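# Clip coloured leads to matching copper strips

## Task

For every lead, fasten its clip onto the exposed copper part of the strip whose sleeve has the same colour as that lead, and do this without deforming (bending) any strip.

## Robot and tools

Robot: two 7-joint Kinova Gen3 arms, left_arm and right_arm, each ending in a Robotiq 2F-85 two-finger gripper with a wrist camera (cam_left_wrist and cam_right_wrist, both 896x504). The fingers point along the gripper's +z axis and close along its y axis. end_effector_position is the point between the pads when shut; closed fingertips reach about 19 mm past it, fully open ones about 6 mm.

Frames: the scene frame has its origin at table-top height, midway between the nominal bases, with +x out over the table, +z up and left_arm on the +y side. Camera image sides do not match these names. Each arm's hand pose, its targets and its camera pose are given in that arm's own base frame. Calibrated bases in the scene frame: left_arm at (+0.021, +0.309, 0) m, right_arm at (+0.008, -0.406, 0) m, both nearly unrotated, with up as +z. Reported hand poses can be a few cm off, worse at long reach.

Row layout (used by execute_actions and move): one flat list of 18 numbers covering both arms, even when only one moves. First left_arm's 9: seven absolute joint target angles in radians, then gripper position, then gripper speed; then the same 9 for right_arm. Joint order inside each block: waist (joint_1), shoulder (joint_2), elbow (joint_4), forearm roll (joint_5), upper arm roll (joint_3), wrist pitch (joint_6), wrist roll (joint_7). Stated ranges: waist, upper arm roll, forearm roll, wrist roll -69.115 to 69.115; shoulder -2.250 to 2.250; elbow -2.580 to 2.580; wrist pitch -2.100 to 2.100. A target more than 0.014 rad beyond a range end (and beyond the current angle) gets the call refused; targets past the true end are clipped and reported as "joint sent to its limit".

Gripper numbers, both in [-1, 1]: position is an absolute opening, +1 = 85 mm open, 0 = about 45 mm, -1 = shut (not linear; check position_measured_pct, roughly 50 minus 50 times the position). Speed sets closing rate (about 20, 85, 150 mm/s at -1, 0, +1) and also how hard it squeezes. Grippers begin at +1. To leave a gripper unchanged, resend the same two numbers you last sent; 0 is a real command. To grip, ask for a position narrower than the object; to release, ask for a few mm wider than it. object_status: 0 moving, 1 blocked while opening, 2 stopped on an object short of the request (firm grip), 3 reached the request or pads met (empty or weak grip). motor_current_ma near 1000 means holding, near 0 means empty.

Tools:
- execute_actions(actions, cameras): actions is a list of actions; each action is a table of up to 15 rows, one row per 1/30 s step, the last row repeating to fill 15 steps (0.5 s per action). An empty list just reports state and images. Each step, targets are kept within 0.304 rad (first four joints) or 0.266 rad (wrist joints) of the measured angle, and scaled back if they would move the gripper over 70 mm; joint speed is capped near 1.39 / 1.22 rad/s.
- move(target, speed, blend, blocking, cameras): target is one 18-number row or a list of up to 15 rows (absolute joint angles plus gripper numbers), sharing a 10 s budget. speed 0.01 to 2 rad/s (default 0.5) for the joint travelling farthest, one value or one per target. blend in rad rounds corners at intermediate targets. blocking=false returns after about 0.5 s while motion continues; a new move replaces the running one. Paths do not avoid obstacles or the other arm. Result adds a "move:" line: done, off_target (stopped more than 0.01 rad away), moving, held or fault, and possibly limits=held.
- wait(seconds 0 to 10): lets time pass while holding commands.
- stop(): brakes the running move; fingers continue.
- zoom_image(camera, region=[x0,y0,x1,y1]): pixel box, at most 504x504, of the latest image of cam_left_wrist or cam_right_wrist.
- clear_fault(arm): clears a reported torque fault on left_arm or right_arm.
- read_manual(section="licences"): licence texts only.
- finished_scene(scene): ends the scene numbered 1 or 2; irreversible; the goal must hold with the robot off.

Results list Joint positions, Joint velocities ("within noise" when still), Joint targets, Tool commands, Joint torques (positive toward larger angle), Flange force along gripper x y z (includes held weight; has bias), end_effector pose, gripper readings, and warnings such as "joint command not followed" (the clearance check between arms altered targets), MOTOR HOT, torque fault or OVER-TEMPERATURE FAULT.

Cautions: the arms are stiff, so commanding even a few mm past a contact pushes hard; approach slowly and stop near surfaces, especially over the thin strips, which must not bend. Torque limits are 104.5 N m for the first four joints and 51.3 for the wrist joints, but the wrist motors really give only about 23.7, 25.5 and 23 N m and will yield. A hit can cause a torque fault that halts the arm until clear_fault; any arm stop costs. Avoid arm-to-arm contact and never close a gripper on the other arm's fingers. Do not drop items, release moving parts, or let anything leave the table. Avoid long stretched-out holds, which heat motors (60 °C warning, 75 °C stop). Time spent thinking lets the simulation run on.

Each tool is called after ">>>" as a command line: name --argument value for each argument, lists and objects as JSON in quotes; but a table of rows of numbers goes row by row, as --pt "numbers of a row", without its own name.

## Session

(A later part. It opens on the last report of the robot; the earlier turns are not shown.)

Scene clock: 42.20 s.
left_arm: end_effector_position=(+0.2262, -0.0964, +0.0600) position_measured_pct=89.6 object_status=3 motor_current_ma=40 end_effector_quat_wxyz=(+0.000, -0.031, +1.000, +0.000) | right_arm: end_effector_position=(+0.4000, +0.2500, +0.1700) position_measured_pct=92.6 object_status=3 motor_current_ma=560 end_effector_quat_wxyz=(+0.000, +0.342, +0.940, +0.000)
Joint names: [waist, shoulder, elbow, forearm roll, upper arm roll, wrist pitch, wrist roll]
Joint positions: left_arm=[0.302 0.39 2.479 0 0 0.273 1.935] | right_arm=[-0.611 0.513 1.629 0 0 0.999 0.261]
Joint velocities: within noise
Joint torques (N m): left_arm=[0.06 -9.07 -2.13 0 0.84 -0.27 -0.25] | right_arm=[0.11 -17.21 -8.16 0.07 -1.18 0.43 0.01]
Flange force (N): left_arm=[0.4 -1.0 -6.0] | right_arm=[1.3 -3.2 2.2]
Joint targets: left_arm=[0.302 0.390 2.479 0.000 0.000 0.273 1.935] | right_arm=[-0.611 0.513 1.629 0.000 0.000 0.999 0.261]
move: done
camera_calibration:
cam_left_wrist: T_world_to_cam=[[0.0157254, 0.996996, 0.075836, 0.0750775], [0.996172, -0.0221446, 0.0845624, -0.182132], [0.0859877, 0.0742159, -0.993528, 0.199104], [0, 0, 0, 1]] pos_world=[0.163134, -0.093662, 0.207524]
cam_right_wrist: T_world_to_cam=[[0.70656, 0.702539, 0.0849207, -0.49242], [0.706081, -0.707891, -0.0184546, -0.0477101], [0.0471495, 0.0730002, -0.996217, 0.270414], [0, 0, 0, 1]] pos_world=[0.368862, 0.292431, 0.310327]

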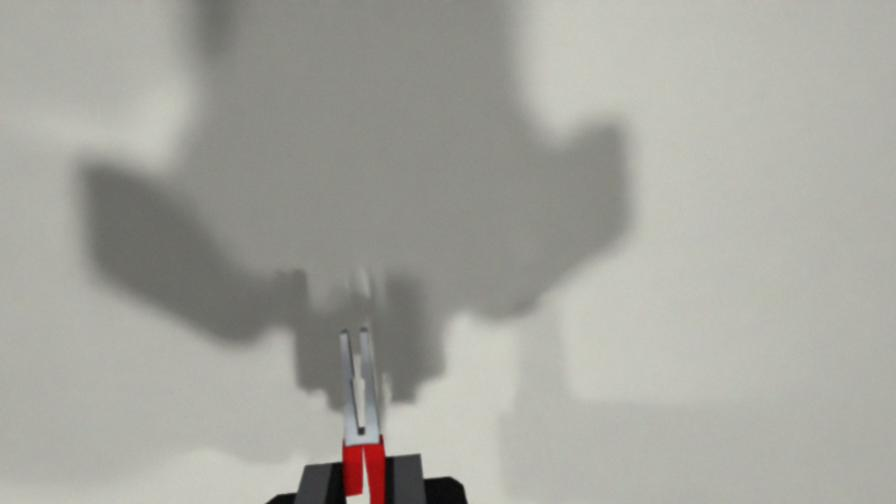

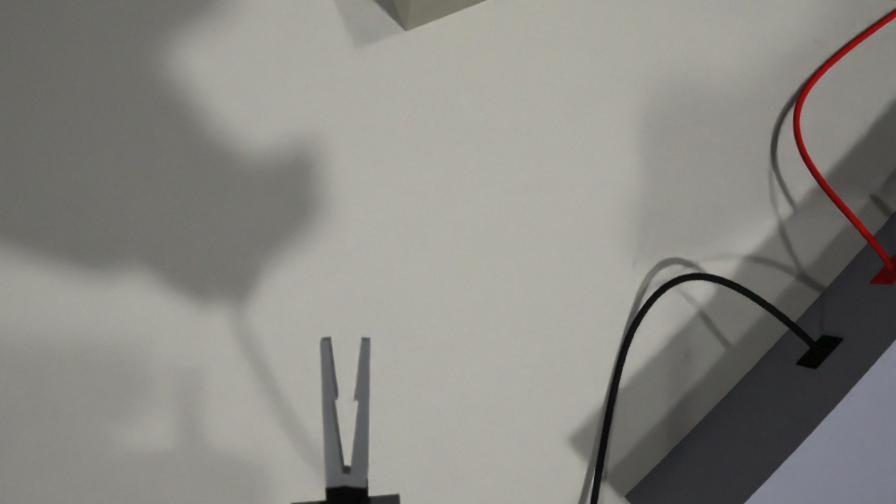

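>>> move --pt "0.3016 0.3897 2.4789 0 0 0.273 1.9353 -0.86 -1 -0.7236 0.7197 1.2084 0 0 1.2135 0.7599 -0.86 -1" --pt "0.1241 0.1108 2.5037 0 0 0.5271 1.7578 -0.86 -1 -0.8789 0.9154 0.8149 0 0 1.4113 1.3028 -0.86 -1" --pt "0.1241 0.1108 2.5037 0 0 0.5271 1.7578 -0.86 -1 -0.9925 0.8291 1.0579 0 0 1.2546 1.8315 -0.86 -1" --speed 0.4 --blend 0.08

Scene clock: 47.53 s.
left_arm: end_effector_position=(+0.2000, -0.0500, +0.1200) position_measured_pct=92.6 object_status=3 motor_current_ma=300 end_effector_quat_wxyz=(+0.000, -0.031, +1.000, +0.000) | right_arm: end_effector_position=(+0.3537, +0.4964, +0.1600) position_measured_pct=92.6 object_status=3 motor_current_ma=560 end_effector_quat_wxyz=(+0.000, -0.586, +0.810, +0.000)
Joint names: [waist, shoulder, elbow, forearm roll, upper arm roll, wrist pitch, wrist roll]
Joint positions: left_arm=[0.124 0.111 2.504 0 0 0.527 1.758] | right_arm=[-0.992 0.829 1.058 0 0 1.255 1.831]
Joint velocities: within noise
Joint torques (N m): left_arm=[0.09 -5.77 -4.12 0.02 0.7 -0.23 -0.23] | right_arm=[0 -22.98 -9.19 0.13 -1.02 0.5 -0.02]
Flange force (N): left_arm=[1.2 0.4 -5.9] | right_arm=[5.4 2.0 2.4]
Joint targets: left_arm=[0.124 0.111 2.504 0.000 0.000 0.527 1.758] | right_arm=[-0.993 0.829 1.058 0.000 0.000 1.255 1.831]
move: done; blend cut to 0 rad at target 1
camera_calibration:
cam_left_wrist: T_world_to_cam=[[0.0157254, 0.996996, 0.075836, 0.0246863], [0.996172, -0.0221446, 0.0845624, -0.16007], [0.0859877, 0.0742159, -0.993528, 0.257426], [0, 0, 0, 1]] pos_world=[0.136934, -0.047262, 0.267424]
cam_right_wrist: T_world_to_cam=[[-0.914709, 0.395073, 0.0849981, 0.0940806], [0.395004, 0.918496, -0.018341, -0.538107], [-0.0853165, 0.016798, -0.996212, 0.319403], [0, 0, 0, 1]] pos_world=[0.325862, 0.451715, 0.300327]

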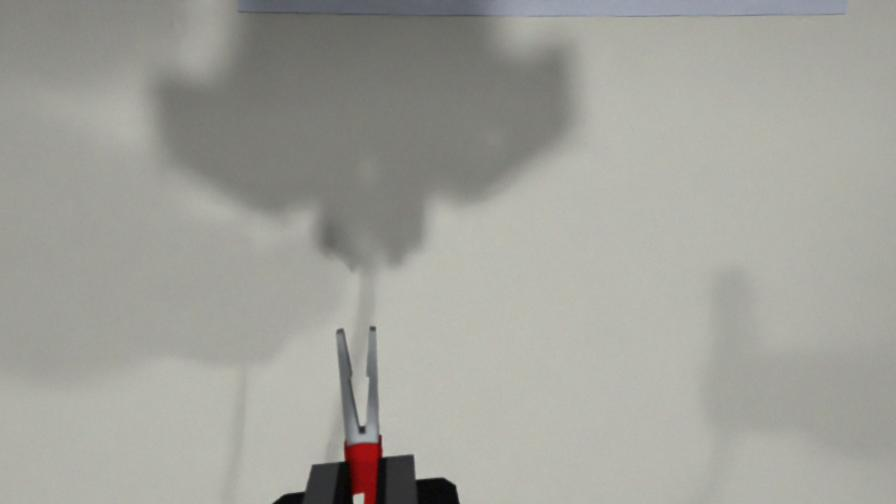

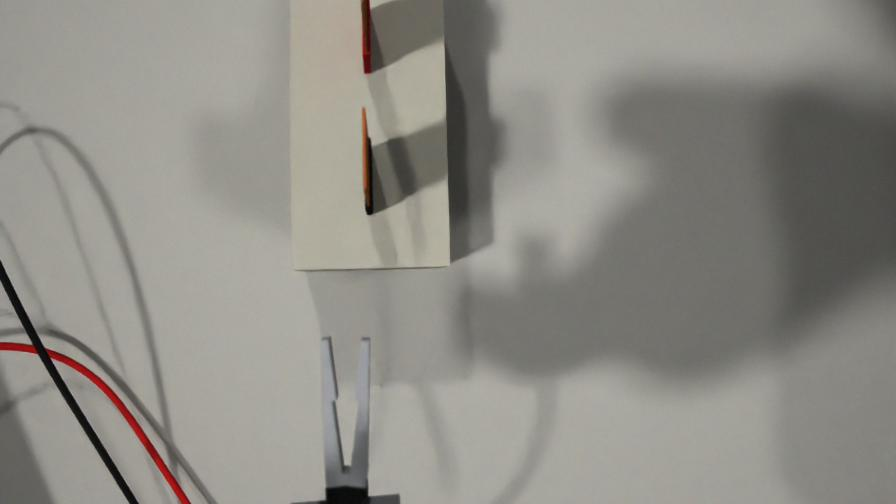

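>>> zoom_image --camera "cam_right_wrist" --region '[300, 60, 450, 230]'

>>> zoom_image --camera "cam_right_wrist" --region '[270, 320, 430, 500]'

Scaled by 2.965 from the camera's 896x504 image, which has a finer 1280x720 frame.

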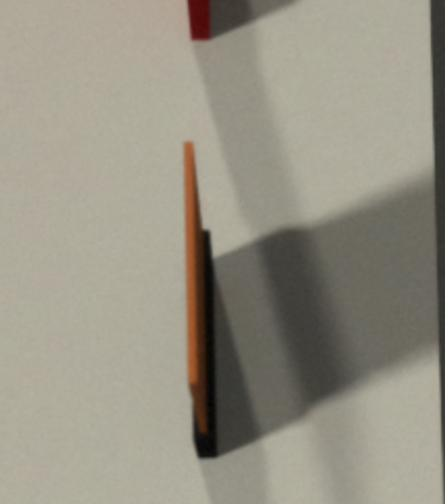

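Scaled by 2.800 from the camera's 896x504 image, which has a finer 1280x720 frame.

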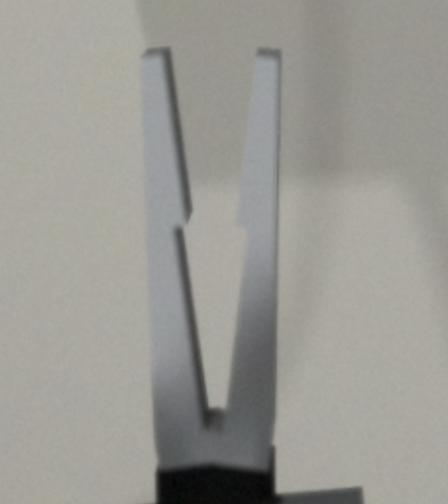

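>>> move --target '[0.1241, 0.1108, 2.5037, 0, 0, 0.5271, 1.7578, -0.86, -1, -0.9932, 0.826, 1.2521, 0, 0, 1.0635, 1.8639, -0.86, -1]' --speed 0.12 --cameras '["cam_right_wrist"]'

>>> zoom_image --camera "cam_right_wrist" --region '[290, 180, 430, 320]'

>>> zoom_image --camera "cam_right_wrist" --region '[290, 300, 430, 440]'

Scene clock: 51.80 s.
left_arm: end_effector_position=(+0.2000, -0.0500, +0.1200) position_measured_pct=92.6 object_status=3 motor_current_ma=300 end_effector_quat_wxyz=(+0.000, -0.031, +1.000, +0.000) | right_arm: end_effector_position=(+0.3398, +0.4758, +0.1060) position_measured_pct=92.6 object_status=3 motor_current_ma=560 end_effector_quat_wxyz=(+0.000, -0.600, +0.800, +0.000)
Joint names: [waist, shoulder, elbow, forearm roll, upper arm roll, wrist pitch, wrist roll]
Joint positions: left_arm=[0.124 0.111 2.504 0 0 0.527 1.758] | right_arm=[-0.993 0.826 1.252 0 0 1.064 1.864]
Joint velocities: within noise
Joint torques (N m): left_arm=[0.12 -5.79 -4.12 0.01 0.66 -0.24 -0.24] | right_arm=[-0.01 -22.27 -8.38 0.13 -1.03 0.46 0.01]
Flange force (N): left_arm=[1.2 0.4 -5.8] | right_arm=[4.0 1.8 1.6]
Joint targets: left_arm=[0.124 0.111 2.504 0.000 0.000 0.527 1.758] | right_arm=[-0.993 0.826 1.252 0.000 0.000 1.064 1.864]
move: done
camera_calibration:
cam_right_wrist: T_world_to_cam=[[-0.927292, 0.364569, 0.0849644, 0.112898], [0.364373, 0.931072, -0.0183545, -0.510247], [-0.0857995, 0.0139387, -0.996215, 0.266393], [0, 0, 0, 1]] pos_world=[0.313466, 0.430205, 0.246427]
Images, in order (width x height): cam_right_wrist 896x504.

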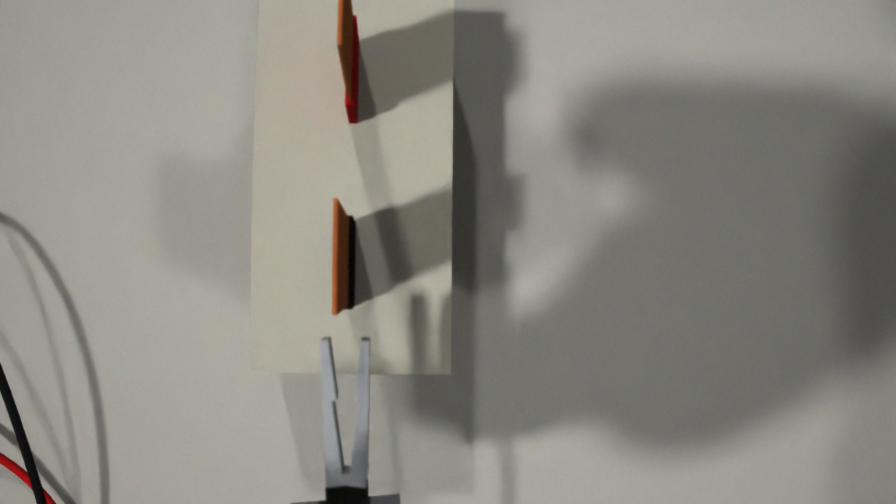

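Scaled by 3.600 from the camera's 896x504 image, which has a finer 1280x720 frame.

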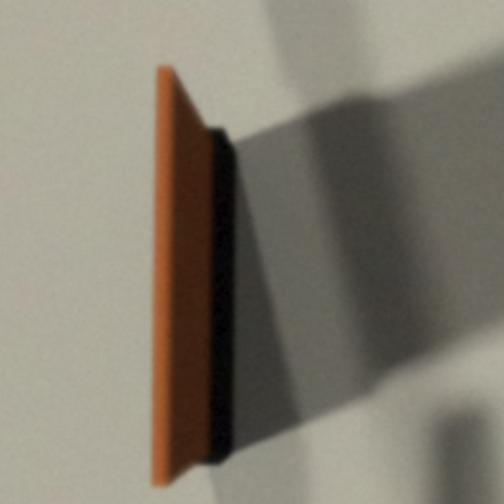

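Scaled by 3.600 from the camera's 896x504 image, which has a finer 1280x720 frame.

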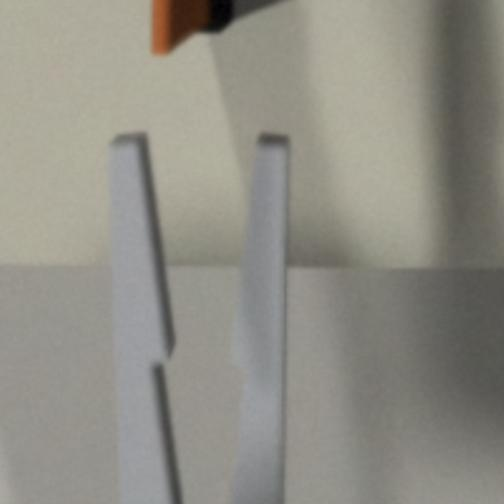

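>>> move --target '[0.1241, 0.1108, 2.5037, 0, 0, 0.5271, 1.7578, -0.86, -1, -0.9889, 0.8132, 1.2793, 0, 0, 1.0492, 1.8682, -0.86, -1]' --speed 0.03 --cameras '["cam_right_wrist"]'

>>> zoom_image --camera "cam_right_wrist" --region '[280, 230, 420, 410]'

Scene clock: 55.33 s.
left_arm: end_effector_position=(+0.2000, -0.0500, +0.1200) position_measured_pct=92.6 object_status=3 motor_current_ma=300 end_effector_quat_wxyz=(+0.000, -0.031, +1.000, +0.000) | right_arm: end_effector_position=(+0.3385, +0.4694, +0.1060) position_measured_pct=92.6 object_status=3 motor_current_ma=560 end_effector_quat_wxyz=(+0.000, -0.600, +0.800, +0.000)
Joint names: [waist, shoulder, elbow, forearm roll, upper arm roll, wrist pitch, wrist roll]
Joint positions: left_arm=[0.124 0.111 2.504 0 0 0.527 1.758] | right_arm=[-0.989 0.813 1.279 0 0 1.049 1.868]
Joint velocities: within noise
Joint torques (N m): left_arm=[0.05 -5.79 -4.14 0.01 0.69 -0.26 -0.25] | right_arm=[0.02 -21.99 -8.4 0.13 -1.06 0.49 0.01]
Flange force (N): left_arm=[1.3 0.2 -5.9] | right_arm=[4.5 2.0 1.7]
Joint targets: left_arm=[0.124 0.111 2.504 0.000 0.000 0.527 1.758] | right_arm=[-0.989 0.813 1.279 0.000 0.000 1.049 1.868]
move: done
camera_calibration:
cam_right_wrist: T_world_to_cam=[[-0.927284, 0.364576, 0.0850203, 0.114108], [0.36437, 0.931071, -0.0184842, -0.50382], [-0.0858988, 0.0138387, -0.996208, 0.266352], [0, 0, 0, 1]] pos_world=[0.312266, 0.423805, 0.246328]
Images, in order (width x height): cam_right_wrist 896x504.

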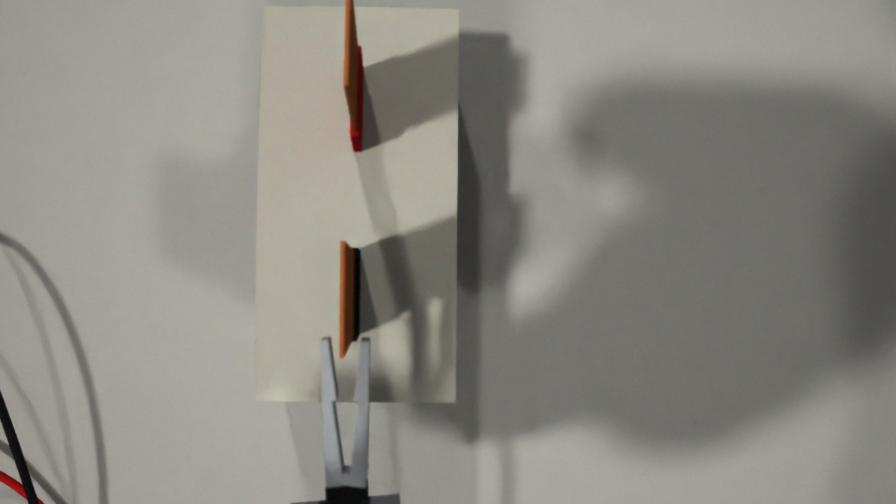

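Scaled by 2.800 from the camera's 896x504 image, which has a finer 1280x720 frame.

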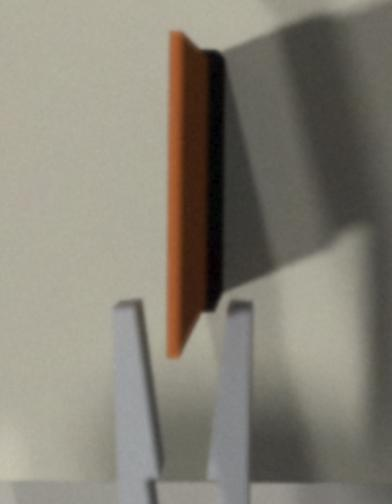

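>>> move --target '[0.1241, 0.1108, 2.5037, 0, 0, 0.5271, 1.7578, -0.86, -1, -0.9868, 0.8014, 1.3041, 0, 0, 1.036, 1.8703, -0.86, -1]' --speed 0.03 --cameras '["cam_right_wrist"]'

>>> zoom_image --camera "cam_right_wrist" --region '[280, 240, 420, 420]'

Scene clock: 57.27 s.
left_arm: end_effector_position=(+0.2000, -0.0500, +0.1200) position_measured_pct=92.6 object_status=3 motor_current_ma=300 end_effector_quat_wxyz=(+0.000, -0.031, +1.000, +0.000) | right_arm: end_effector_position=(+0.3365, +0.4641, +0.1060) position_measured_pct=92.6 object_status=3 motor_current_ma=560 end_effector_quat_wxyz=(+0.000, -0.600, +0.800, +0.000)
Joint names: [waist, shoulder, elbow, forearm roll, upper arm roll, wrist pitch, wrist roll]
Joint positions: left_arm=[0.124 0.111 2.504 0 0 0.527 1.758] | right_arm=[-0.987 0.801 1.304 0 0 1.036 1.87]
Joint velocities: within noise
Joint torques (N m): left_arm=[0.05 -5.82 -4.16 0.01 0.67 -0.24 -0.24] | right_arm=[0 -21.8 -8.31 0.13 -1.06 0.49 0]
Flange force (N): left_arm=[1.3 0.2 -5.7] | right_arm=[4.2 1.9 1.7]
Joint targets: left_arm=[0.124 0.111 2.504 0.000 0.000 0.527 1.758] | right_arm=[-0.987 0.801 1.304 0.000 0.000 1.036 1.870]
move: done
camera_calibration:
cam_right_wrist: T_world_to_cam=[[-0.927292, 0.36456, 0.0850009, 0.114154], [0.364373, 0.931074, -0.0182611, -0.498304], [-0.0857994, 0.0140387, -0.996214, 0.266238], [0, 0, 0, 1]] pos_world=[0.310266, 0.418605, 0.246427]
Images, in order (width x height): cam_right_wrist 896x504.

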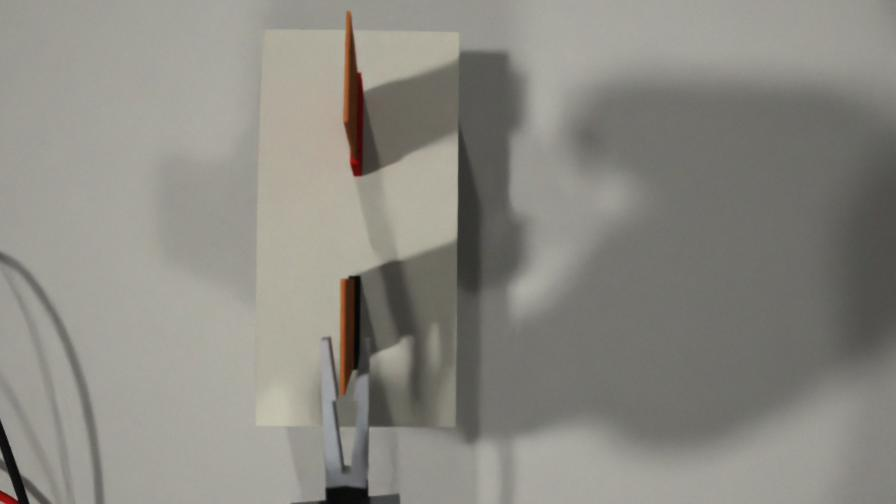

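Scaled by 2.800 from the camera's 896x504 image, which has a finer 1280x720 frame.

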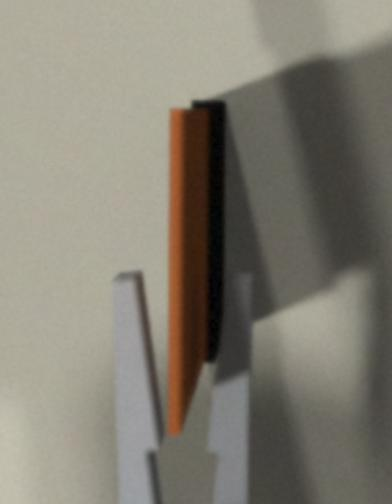

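>>> move --target '[0.1241, 0.1108, 2.5037, 0, 0, 0.5271, 1.7578, -0.86, -1, -0.9868, 0.8014, 1.3041, 0, 0, 1.036, 1.8703, -0.70, -1]' --speed 0.03 --cameras '["cam_right_wrist"]'

>>> zoom_image --camera "cam_right_wrist" --region '[260, 250, 440, 504]'

Scene clock: 58.27 s.
left_arm: end_effector_position=(+0.2000, -0.0500, +0.1200) position_measured_pct=92.6 object_status=3 motor_current_ma=300 end_effector_quat_wxyz=(+0.000, -0.031, +1.000, +0.000) | right_arm: end_effector_position=(+0.3365, +0.4641, +0.1060) position_measured_pct=85.3 object_status=0 motor_current_ma=0 end_effector_quat_wxyz=(+0.000, -0.600, +0.800, +0.000)
Joint names: [waist, shoulder, elbow, forearm roll, upper arm roll, wrist pitch, wrist roll]
Joint positions: left_arm=[0.124 0.111 2.504 0 0 0.527 1.758] | right_arm=[-0.987 0.801 1.304 0 0 1.036 1.87]
Joint velocities: within noise
Joint torques (N m): left_arm=[0.09 -5.81 -4.16 0.01 0.65 -0.24 -0.25] | right_arm=[0.05 -21.79 -8.38 0.13 -1.05 0.48 0]
Flange force (N): left_arm=[1.3 0.2 -5.7] | right_arm=[4.4 2.1 1.7]
Joint targets: left_arm=[0.124 0.111 2.504 0.000 0.000 0.527 1.758] | right_arm=[-0.987 0.801 1.304 0.000 0.000 1.036 1.870]
move: done
camera_calibration:
cam_right_wrist: T_world_to_cam=[[-0.927292, 0.36456, 0.0850009, 0.114154], [0.364373, 0.931074, -0.0182611, -0.498304], [-0.0857994, 0.0140387, -0.996214, 0.266238], [0, 0, 0, 1]] pos_world=[0.310266, 0.418605, 0.246427]
Images, in order (width x height): cam_right_wrist 896x504.

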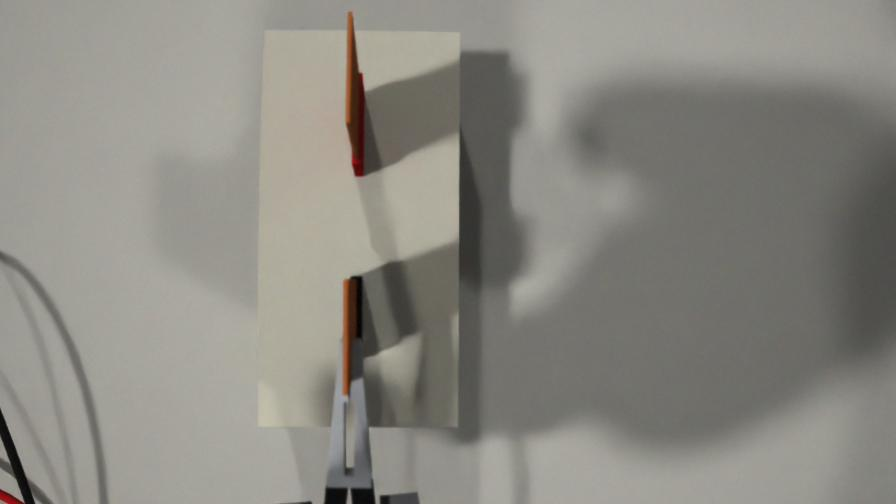

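Scaled by 1.984 from the camera's 896x504 image, which has a finer 1280x720 frame.

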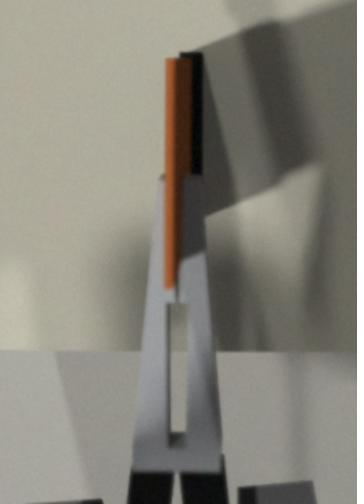

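>>> move --pt "0.1241 0.1108 2.5037 0 0 0.5271 1.7578 -0.86 -1 -0.9868 0.8014 1.3041 0 0 1.036 1.8703 -0.45 -1" --pt "0.1241 0.1108 2.5037 0 0 0.5271 1.7578 -0.86 -1 -0.9868 0.7507 1.2504 0 0 1.1404 1.8703 -0.45 -1" --speed 0.07 --cameras '["cam_right_wrist"]'

>>> zoom_image --camera "cam_right_wrist" --region '[260, 250, 480, 504]'

Scene clock: 64.70 s.
left_arm: end_effector_position=(+0.2000, -0.0500, +0.1200) position_measured_pct=92.6 object_status=3 motor_current_ma=300 end_effector_quat_wxyz=(+0.000, -0.031, +1.000, +0.000) | right_arm: end_effector_position=(+0.3365, +0.4641, +0.1500) position_measured_pct=72.7 object_status=3 motor_current_ma=0 end_effector_quat_wxyz=(+0.000, -0.600, +0.800, +0.000)
Joint names: [waist, shoulder, elbow, forearm roll, upper arm roll, wrist pitch, wrist roll]
Joint positions: left_arm=[0.124 0.111 2.504 0 0 0.527 1.758] | right_arm=[-0.987 0.751 1.25 0 0 1.14 1.87]
Joint velocities: within noise
Joint torques (N m): left_arm=[0.04 -5.79 -4.15 0.01 0.7 -0.26 -0.25] | right_arm=[0.03 -21.46 -8.77 0.13 -1.05 0.48 0.01]
Flange force (N): left_arm=[1.3 0.2 -5.9] | right_arm=[4.4 2.0 2.0]
Joint targets: left_arm=[0.124 0.111 2.504 0.000 0.000 0.527 1.758] | right_arm=[-0.987 0.751 1.250 0.000 0.000 1.140 1.870]
move: done
camera_calibration:
cam_right_wrist: T_world_to_cam=[[-0.927292, 0.36456, 0.0850009, 0.110414], [0.364373, 0.931074, -0.0182611, -0.497501], [-0.0857994, 0.0140387, -0.996214, 0.310072], [0, 0, 0, 1]] pos_world=[0.310266, 0.418605, 0.290427]
Images, in order (width x height): cam_right_wrist 896x504.

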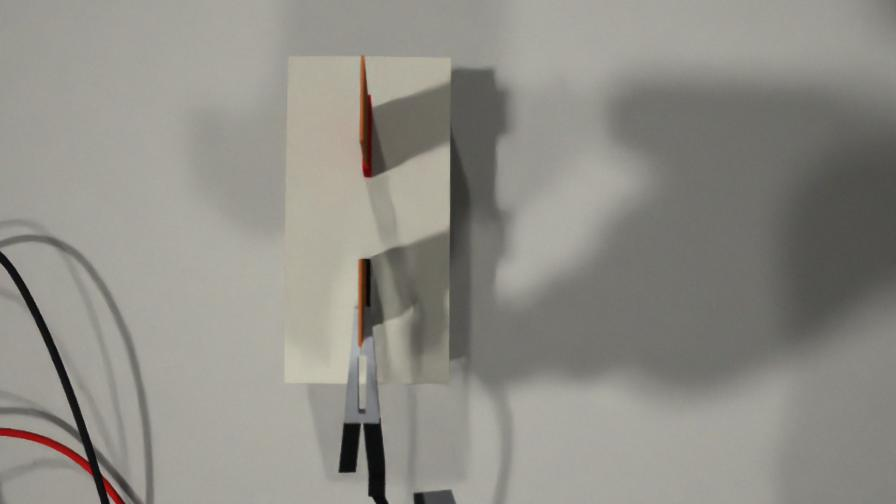

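Scaled by 1.984 from the camera's 896x504 image, which has a finer 1280x720 frame.

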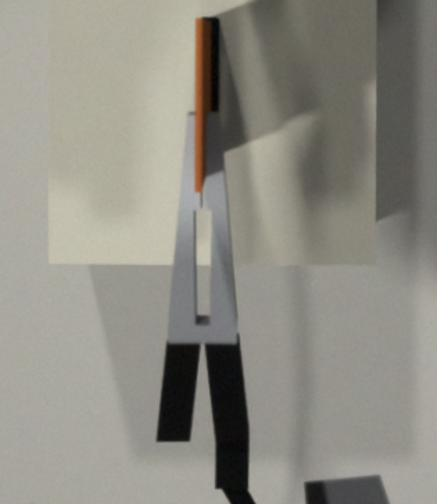

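>>> move --pt "0.1241 0.1108 2.5037 0 0 0.5271 1.7578 -0.86 -1 -0.9868 0.7052 1.169 0 0 1.2674 1.8703 -0.45 -1" --pt "0.212 0.2002 2.1275 0 0 0.8139 1.6083 -0.86 -1 -0.5 0.42 1.6 0 0 1.1216 1.8703 -0.45 -1" --pt "0.3993 0.4693 1.6683 0 0 1.004 1.3593 -0.86 -1 -0.05 0.2791 1.8938 0 0 0.9687 1.8703 -0.45 -1" --pt "0.6087 0.6498 1.3422 0 0 1.1496 1.045 -0.86 -1 -0.05 0.2791 1.8938 0 0 0.9687 1.8703 -0.45 -1" --pt "0.8546 0.6958 1.2546 0 0 1.1912 0.7674 -0.86 -1 -0.05 0.2791 1.8938 0 0 0.9687 1.8703 -0.45 -1" --pt "0.9462 0.5391 1.6206 0 0 0.9819 0.6198 -0.86 -1 -0.05 0.2791 1.8938 0 0 0.9687 1.8703 -0.45 -1" --speed '[0.15, 0.4, 0.4, 0.4, 0.4, 0.4]' --blend '[0.03, 0.08, 0.08, 0.08, 0.08, 0]'

Scene clock: 72.00 s.
left_arm: end_effector_position=(+0.2590, -0.4018, +0.1600) position_measured_pct=92.6 object_status=3 motor_current_ma=300 end_effector_quat_wxyz=(+0.000, +0.813, +0.583, +0.000) | right_arm: end_effector_position=(+0.3758, -0.0061, +0.1999) position_measured_pct=72.7 object_status=3 motor_current_ma=0 end_effector_quat_wxyz=(+0.000, -0.174, +0.985, +0.000)
Joint names: [waist, shoulder, elbow, forearm roll, upper arm roll, wrist pitch, wrist roll]
Joint positions: left_arm=[0.946 0.539 1.621 0 0 0.982 0.62] | right_arm=[-0.05 0.279 1.894 0 0 0.969 1.87]
Joint velocities: within noise
Joint torques (N m): left_arm=[0.16 -16.65 -7.17 0 0.95 -0.24 -0.25] | right_arm=[0.17 -12.75 -8 0.15 -1.2 0.54 0]
Flange force (N): left_arm=[0.4 -1.2 -2.9] | right_arm=[2.9 0.6 2.9]
Joint targets: left_arm=[0.946 0.539 1.621 0.000 0.000 0.982 0.620] | right_arm=[-0.050 0.279 1.894 0.000 0.000 0.969 1.870]
move: done
camera_calibration:
cam_left_wrist: T_world_to_cam=[[0.916467, -0.392859, 0.0758298, -0.420268], [-0.398487, -0.91326, 0.0846364, -0.22687], [0.0360022, -0.107784, -0.993522, 0.258025], [0, 0, 0, 1]] pos_world=[0.285468, -0.344487, 0.307423]
cam_right_wrist: T_world_to_cam=[[-0.255581, 0.963048, 0.0849579, 0.0652474], [0.965976, 0.257979, -0.0183824, -0.303129], [-0.0396205, 0.0773691, -0.996215, 0.352778], [0, 0, 0, 1]] pos_world=[0.323468, -0.0119295, 0.340327]

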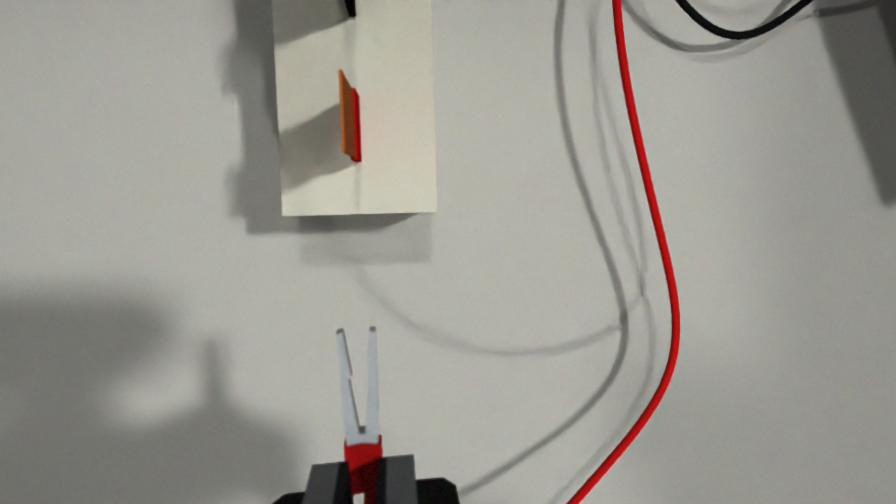

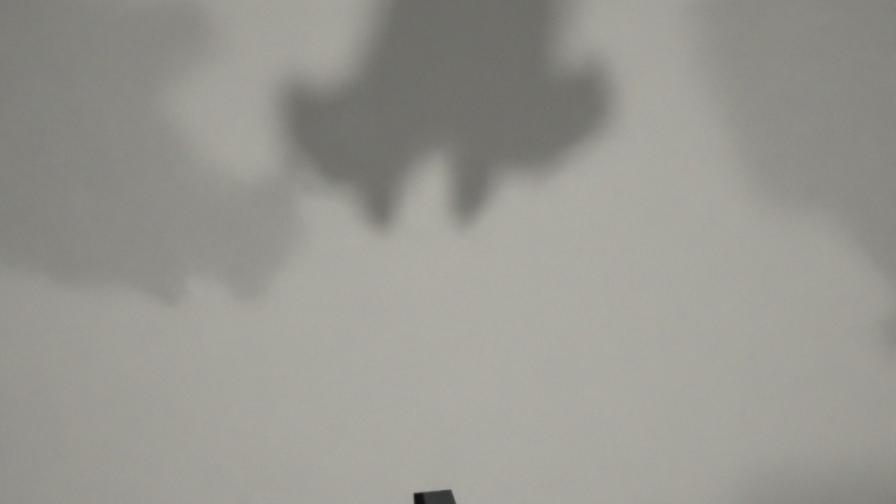

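>>> zoom_image --camera "cam_left_wrist" --region '[280, 50, 430, 220]'

>>> zoom_image --camera "cam_left_wrist" --region '[290, 310, 440, 480]'

Scaled by 2.965 from the camera's 896x504 image, which has a finer 1280x720 frame.

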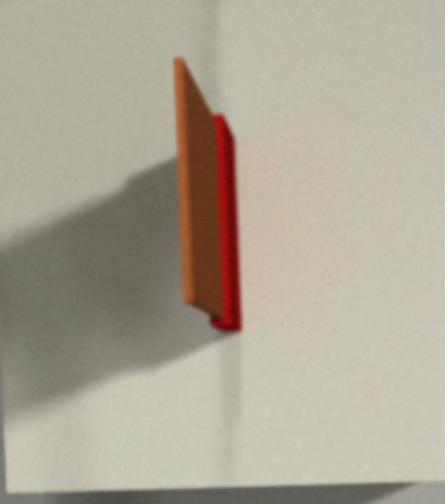

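Scaled by 2.965 from the camera's 896x504 image, which has a finer 1280x720 frame.

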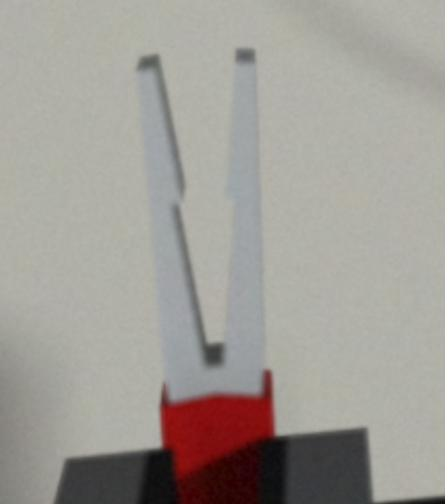

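>>> move --target '[0.8967, 0.5813, 1.752, 0, 0, 0.8082, 0.5389, -0.86, -1, -0.05, 0.2791, 1.8938, 0, 0, 0.9687, 1.8703, -0.45, -1]' --speed 0.1 --cameras '["cam_left_wrist"]'

>>> zoom_image --camera "cam_left_wrist" --region '[270, 170, 420, 320]'

>>> zoom_image --camera "cam_left_wrist" --region '[290, 280, 430, 420]'

Scene clock: 76.83 s.
left_arm: end_effector_position=(+0.2667, -0.3736, +0.1080) position_measured_pct=92.6 object_status=3 motor_current_ma=300 end_effector_quat_wxyz=(+0.000, +0.822, +0.570, +0.000) | right_arm: end_effector_position=(+0.3758, -0.0061, +0.1999) position_measured_pct=72.7 object_status=3 motor_current_ma=0 end_effector_quat_wxyz=(+0.000, -0.174, +0.985, +0.000)
Joint names: [waist, shoulder, elbow, forearm roll, upper arm roll, wrist pitch, wrist roll]
Joint positions: left_arm=[0.897 0.581 1.752 0 0 0.808 0.539] | right_arm=[-0.05 0.279 1.894 0 0 0.969 1.87]
Joint velocities: within noise
Joint torques (N m): left_arm=[0.21 -16.37 -6.08 -0.02 0.96 -0.29 -0.29] | right_arm=[0.17 -12.74 -8.02 0.16 -1.19 0.53 0.01]
Flange force (N): left_arm=[-0.2 -0.6 -3.6] | right_arm=[3.0 0.6 2.9]
Joint targets: left_arm=[0.897 0.581 1.752 0.000 0.000 0.808 0.539] | right_arm=[-0.050 0.279 1.894 0.000 0.000 0.969 1.870]
move: done
camera_calibration:
cam_left_wrist: T_world_to_cam=[[0.903626, -0.421529, 0.0759832, -0.419587], [-0.42707, -0.900251, 0.0846182, -0.181166], [0.0327349, -0.108913, -0.993512, 0.209672], [0, 0, 0, 1]] pos_world=[0.294916, -0.317127, 0.255523]
Images, in order (width x height): cam_left_wrist 896x504.

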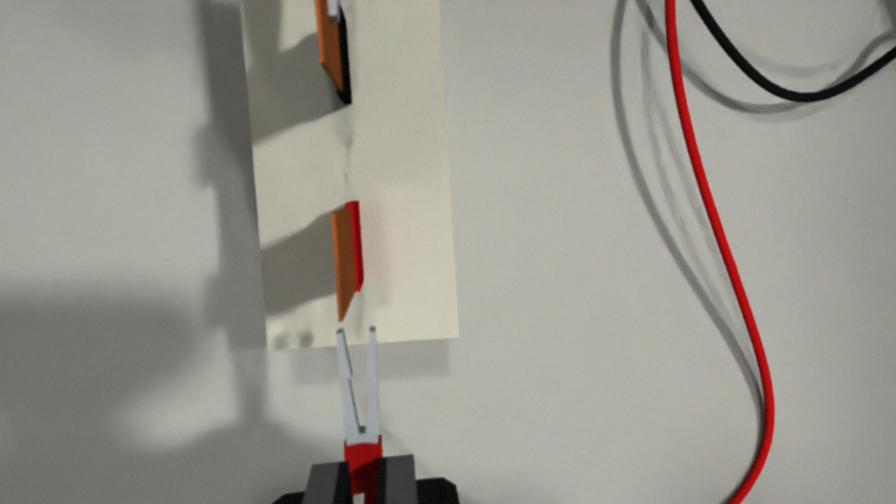

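Scaled by 3.360 from the camera's 896x504 image, which has a finer 1280x720 frame.

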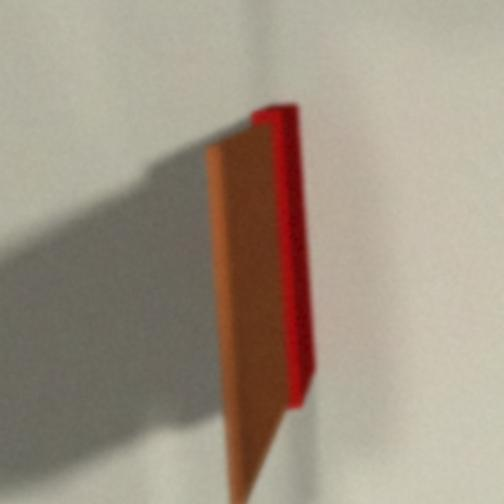

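Scaled by 3.600 from the camera's 896x504 image, which has a finer 1280x720 frame.

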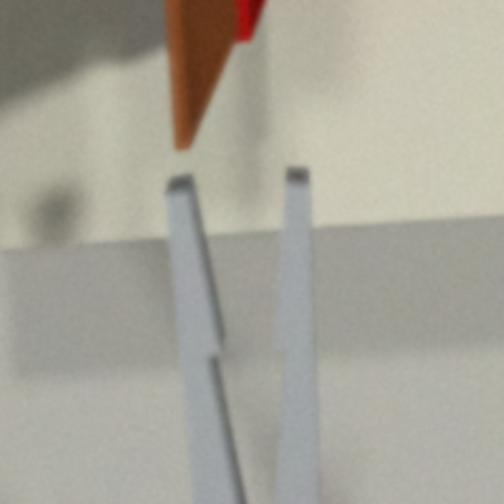

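>>> move --target '[0.8852, 0.5733, 1.7682, 0, 0, 0.8001, 0.5274, -0.86, -1, -0.05, 0.2791, 1.8938, 0, 0, 0.9687, 1.8703, -0.45, -1]' --speed 0.025 --cameras '["cam_left_wrist"]'

>>> zoom_image --camera "cam_left_wrist" --region '[290, 230, 430, 400]'

Scene clock: 78.90 s.
left_arm: end_effector_position=(+0.2681, -0.3670, +0.1080) position_measured_pct=92.6 object_status=3 motor_current_ma=300 end_effector_quat_wxyz=(+0.000, +0.822, +0.570, +0.000) | right_arm: end_effector_position=(+0.3758, -0.0061, +0.1999) position_measured_pct=72.7 object_status=3 motor_current_ma=0 end_effector_quat_wxyz=(+0.000, -0.174, +0.985, +0.000)
Joint names: [waist, shoulder, elbow, forearm roll, upper arm roll, wrist pitch, wrist roll]
Joint positions: left_arm=[0.885 0.573 1.768 0 0 0.8 0.527] | right_arm=[-0.05 0.279 1.894 0 0 0.969 1.87]
Joint velocities: within noise
Joint torques (N m): left_arm=[0.26 -16.34 -6.37 -0.01 0.94 -0.26 -0.29] | right_arm=[0.15 -12.78 -8.02 0.13 -1.22 0.54 0.01]
Flange force (N): left_arm=[0.5 -1.4 -2.9] | right_arm=[3.0 0.6 3.0]
Joint targets: left_arm=[0.885 0.573 1.768 0.000 0.000 0.800 0.527] | right_arm=[-0.050 0.279 1.894 0.000 0.000 0.969 1.870]
move: done
camera_calibration:
cam_left_wrist: T_world_to_cam=[[0.903627, -0.421549, 0.075852, -0.417954], [-0.427074, -0.900253, 0.0845707, -0.174656], [0.0326352, -0.108815, -0.993526, 0.210412], [0, 0, 0, 1]] pos_world=[0.296216, -0.310527, 0.255523]
Images, in order (width x height): cam_left_wrist 896x504.

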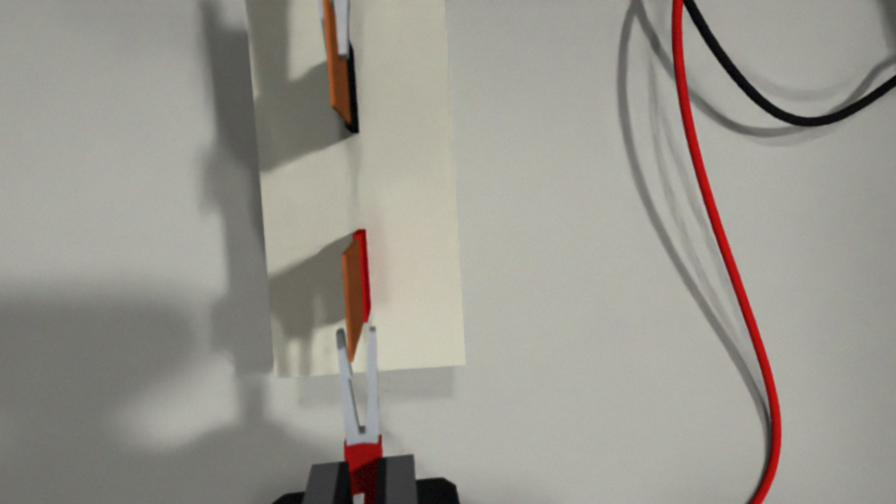

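Scaled by 2.965 from the camera's 896x504 image, which has a finer 1280x720 frame.

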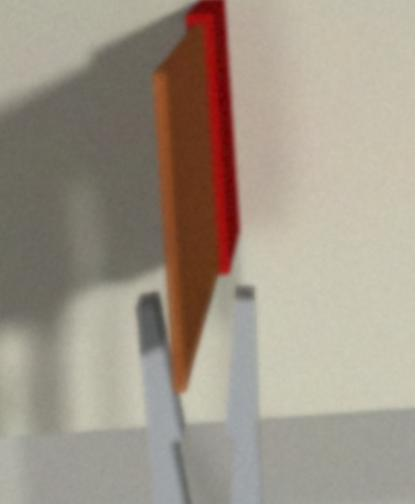

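>>> move --target '[0.8755, 0.5687, 1.7775, 0, 0, 0.7954, 0.5177, -0.86, -1, -0.05, 0.2791, 1.8938, 0, 0, 0.9687, 1.8703, -0.45, -1]' --speed 0.025 --cameras '["cam_left_wrist"]'

>>> zoom_image --camera "cam_left_wrist" --region '[290, 250, 430, 420]'

Scene clock: 80.50 s.
left_arm: end_effector_position=(+0.2699, -0.3623, +0.1080) position_measured_pct=92.6 object_status=3 motor_current_ma=300 end_effector_quat_wxyz=(+0.000, +0.822, +0.570, +0.000) | right_arm: end_effector_position=(+0.3758, -0.0061, +0.1999) position_measured_pct=72.7 object_status=3 motor_current_ma=0 end_effector_quat_wxyz=(+0.000, -0.174, +0.985, +0.000)
Joint names: [waist, shoulder, elbow, forearm roll, upper arm roll, wrist pitch, wrist roll]
Joint positions: left_arm=[0.876 0.569 1.777 0 0 0.795 0.518] | right_arm=[-0.05 0.279 1.894 0 0 0.969 1.87]
Joint velocities: within noise
Joint torques (N m): left_arm=[0.23 -16.11 -6.04 -0.01 0.95 -0.3 -0.26] | right_arm=[0.19 -12.78 -7.98 0.13 -1.19 0.53 0.04]
Flange force (N): left_arm=[0.0 -0.6 -3.6] | right_arm=[2.8 0.7 2.9]
Joint targets: left_arm=[0.875 0.569 1.778 0.000 0.000 0.795 0.518] | right_arm=[-0.050 0.279 1.894 0.000 0.000 0.969 1.870]
move: done
camera_calibration:
cam_left_wrist: T_world_to_cam=[[0.903627, -0.421549, 0.075852, -0.417682], [-0.427074, -0.900253, 0.0845707, -0.169605], [0.0326352, -0.108815, -0.993526, 0.210762], [0, 0, 0, 1]] pos_world=[0.298116, -0.305827, 0.255423]
Images, in order (width x height): cam_left_wrist 896x504.

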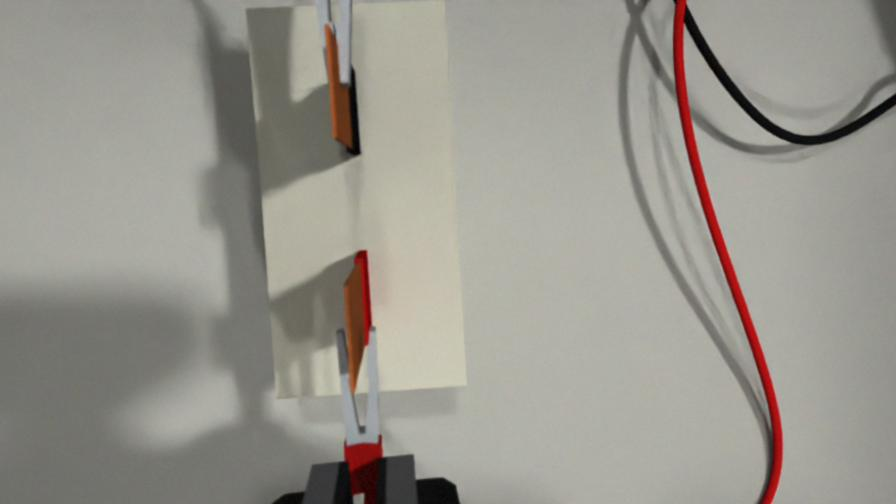

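Scaled by 2.965 from the camera's 896x504 image, which has a finer 1280x720 frame.

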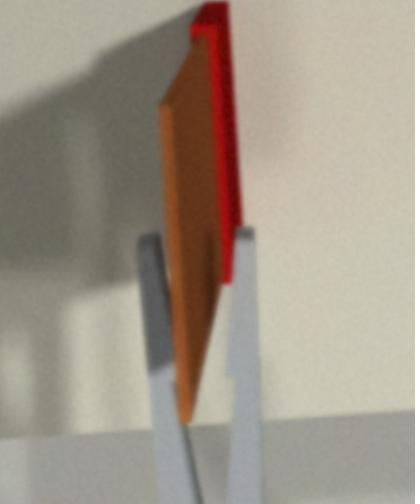

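>>> move --target '[0.8755, 0.5687, 1.7775, 0, 0, 0.7954, 0.5177, -0.70, -1, -0.05, 0.2791, 1.8938, 0, 0, 0.9687, 1.8703, -0.45, -1]' --speed 0.025 --cameras '["cam_left_wrist"]'

>>> zoom_image --camera "cam_left_wrist" --region '[260, 250, 440, 504]'

Scene clock: 81.47 s.
left_arm: end_effector_position=(+0.2699, -0.3623, +0.1080) position_measured_pct=85.3 object_status=0 motor_current_ma=0 end_effector_quat_wxyz=(+0.000, +0.822, +0.570, +0.000) | right_arm: end_effector_position=(+0.3758, -0.0061, +0.1999) position_measured_pct=72.7 object_status=3 motor_current_ma=0 end_effector_quat_wxyz=(+0.000, -0.174, +0.985, +0.000)
Joint names: [waist, shoulder, elbow, forearm roll, upper arm roll, wrist pitch, wrist roll]
Joint positions: left_arm=[0.875 0.569 1.777 0 0 0.795 0.518] | right_arm=[-0.05 0.279 1.894 0 0 0.969 1.87]
Joint velocities: within noise
Joint torques (N m): left_arm=[0.16 -16.07 -6.03 -0.02 0.9 -0.27 -0.23] | right_arm=[0.19 -12.73 -8.04 0.14 -1.18 0.52 0]
Flange force (N): left_arm=[-0.1 -0.8 -3.5] | right_arm=[3.1 0.7 2.9]
Joint targets: left_arm=[0.876 0.569 1.777 0.000 0.000 0.795 0.518] | right_arm=[-0.050 0.279 1.894 0.000 0.000 0.969 1.870]
move: done
camera_calibration:
cam_left_wrist: T_world_to_cam=[[0.903627, -0.421549, 0.075852, -0.417682], [-0.427074, -0.900253, 0.0845707, -0.169605], [0.0326352, -0.108815, -0.993526, 0.210762], [0, 0, 0, 1]] pos_world=[0.298116, -0.305827, 0.255423]
Images, in order (width x height): cam_left_wrist 896x504.

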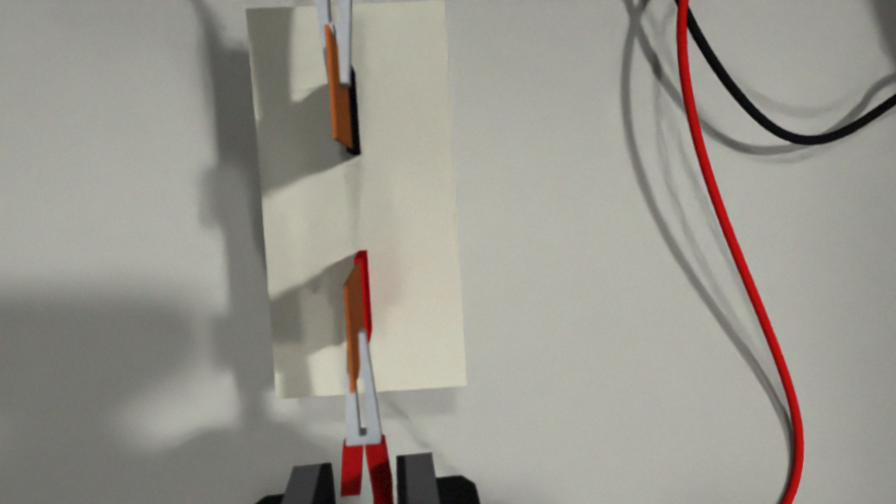

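Scaled by 1.984 from the camera's 896x504 image, which has a finer 1280x720 frame.

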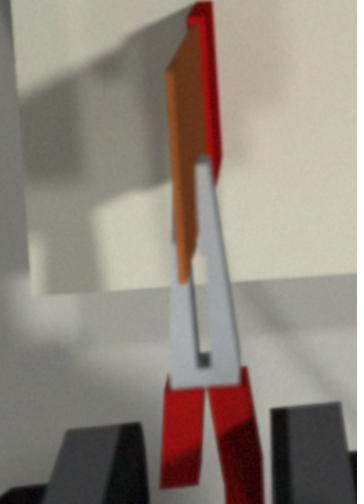

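>>> move --pt "0.8755 0.5687 1.7775 0 0 0.7954 0.5177 -0.45 -1 -0.05 0.2791 1.8938 0 0 0.9687 1.8703 -0.45 -1" --pt "0.8755 0.502 1.7273 0 0 0.9123 0.5177 -0.45 -1 -0.05 0.2791 1.8938 0 0 0.9687 1.8703 -0.45 -1" --pt "0.8755 0.4357 1.6505 0 0 1.0553 0.5177 -0.45 -1 -0.05 0.2791 1.8938 0 0 0.9687 1.8703 -0.45 -1" --speed '[0.07, 0.07, 0.15]' --cameras '["cam_left_wrist"]'

>>> zoom_image --camera "cam_left_wrist" --region '[250, 100, 550, 500]'

Scene clock: 85.93 s.
left_arm: end_effector_position=(+0.2699, -0.3623, +0.2000) position_measured_pct=72.7 object_status=3 motor_current_ma=0 end_effector_quat_wxyz=(+0.000, +0.822, +0.570, +0.000) | right_arm: end_effector_position=(+0.3758, -0.0061, +0.1999) position_measured_pct=72.7 object_status=3 motor_current_ma=0 end_effector_quat_wxyz=(+0.000, -0.174, +0.985, +0.000)
Joint names: [waist, shoulder, elbow, forearm roll, upper arm roll, wrist pitch, wrist roll]
Joint positions: left_arm=[0.875 0.436 1.651 0 0 1.055 0.518] | right_arm=[-0.05 0.279 1.894 0 0 0.969 1.87]
Joint velocities: within noise
Joint torques (N m): left_arm=[0.16 -15.34 -7.4 -0.02 0.89 -0.1 -0.26] | right_arm=[0.2 -12.74 -7.99 0.14 -1.19 0.54 -0.01]
Flange force (N): left_arm=[0.2 -0.9 -2.4] | right_arm=[2.9 0.6 2.9]
Joint targets: left_arm=[0.875 0.436 1.650 0.000 0.000 1.055 0.518] | right_arm=[-0.050 0.279 1.894 0.000 0.000 0.969 1.870]
move: done
camera_calibration:
cam_left_wrist: T_world_to_cam=[[0.903629, -0.421538, 0.0758933, -0.424679], [-0.427071, -0.900246, 0.0846606, -0.177424], [0.032635, -0.108914, -0.993515, 0.302232], [0, 0, 0, 1]] pos_world=[0.298116, -0.305827, 0.347523]
Images, in order (width x height): cam_left_wrist 896x504.

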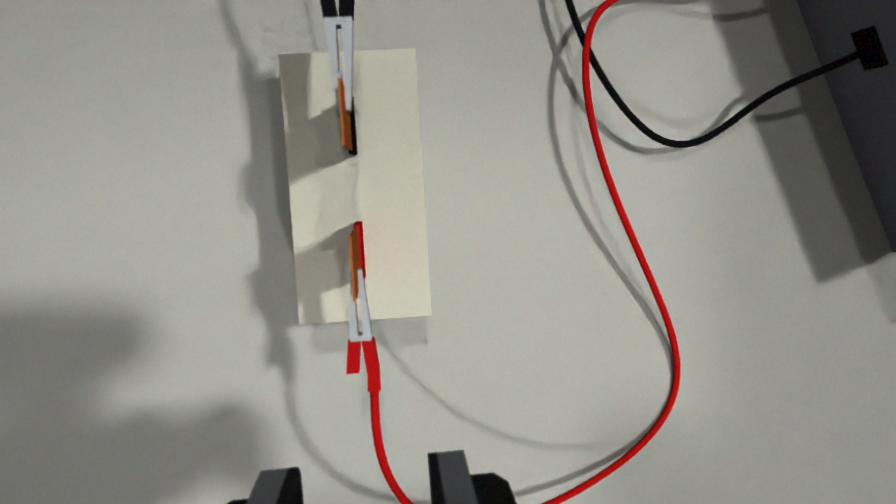

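Scaled by 1.260 from the camera's 896x504 image, which has a finer 1280x720 frame.

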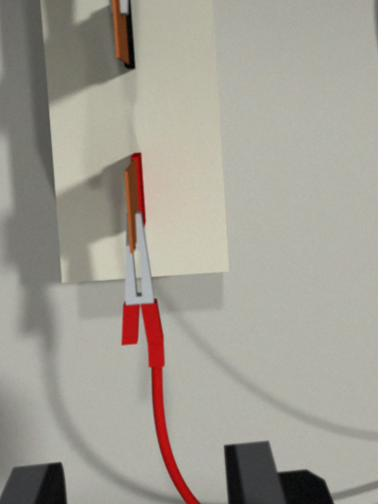

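>>> finished_scene --scene 2

The scene is finished: the task was done.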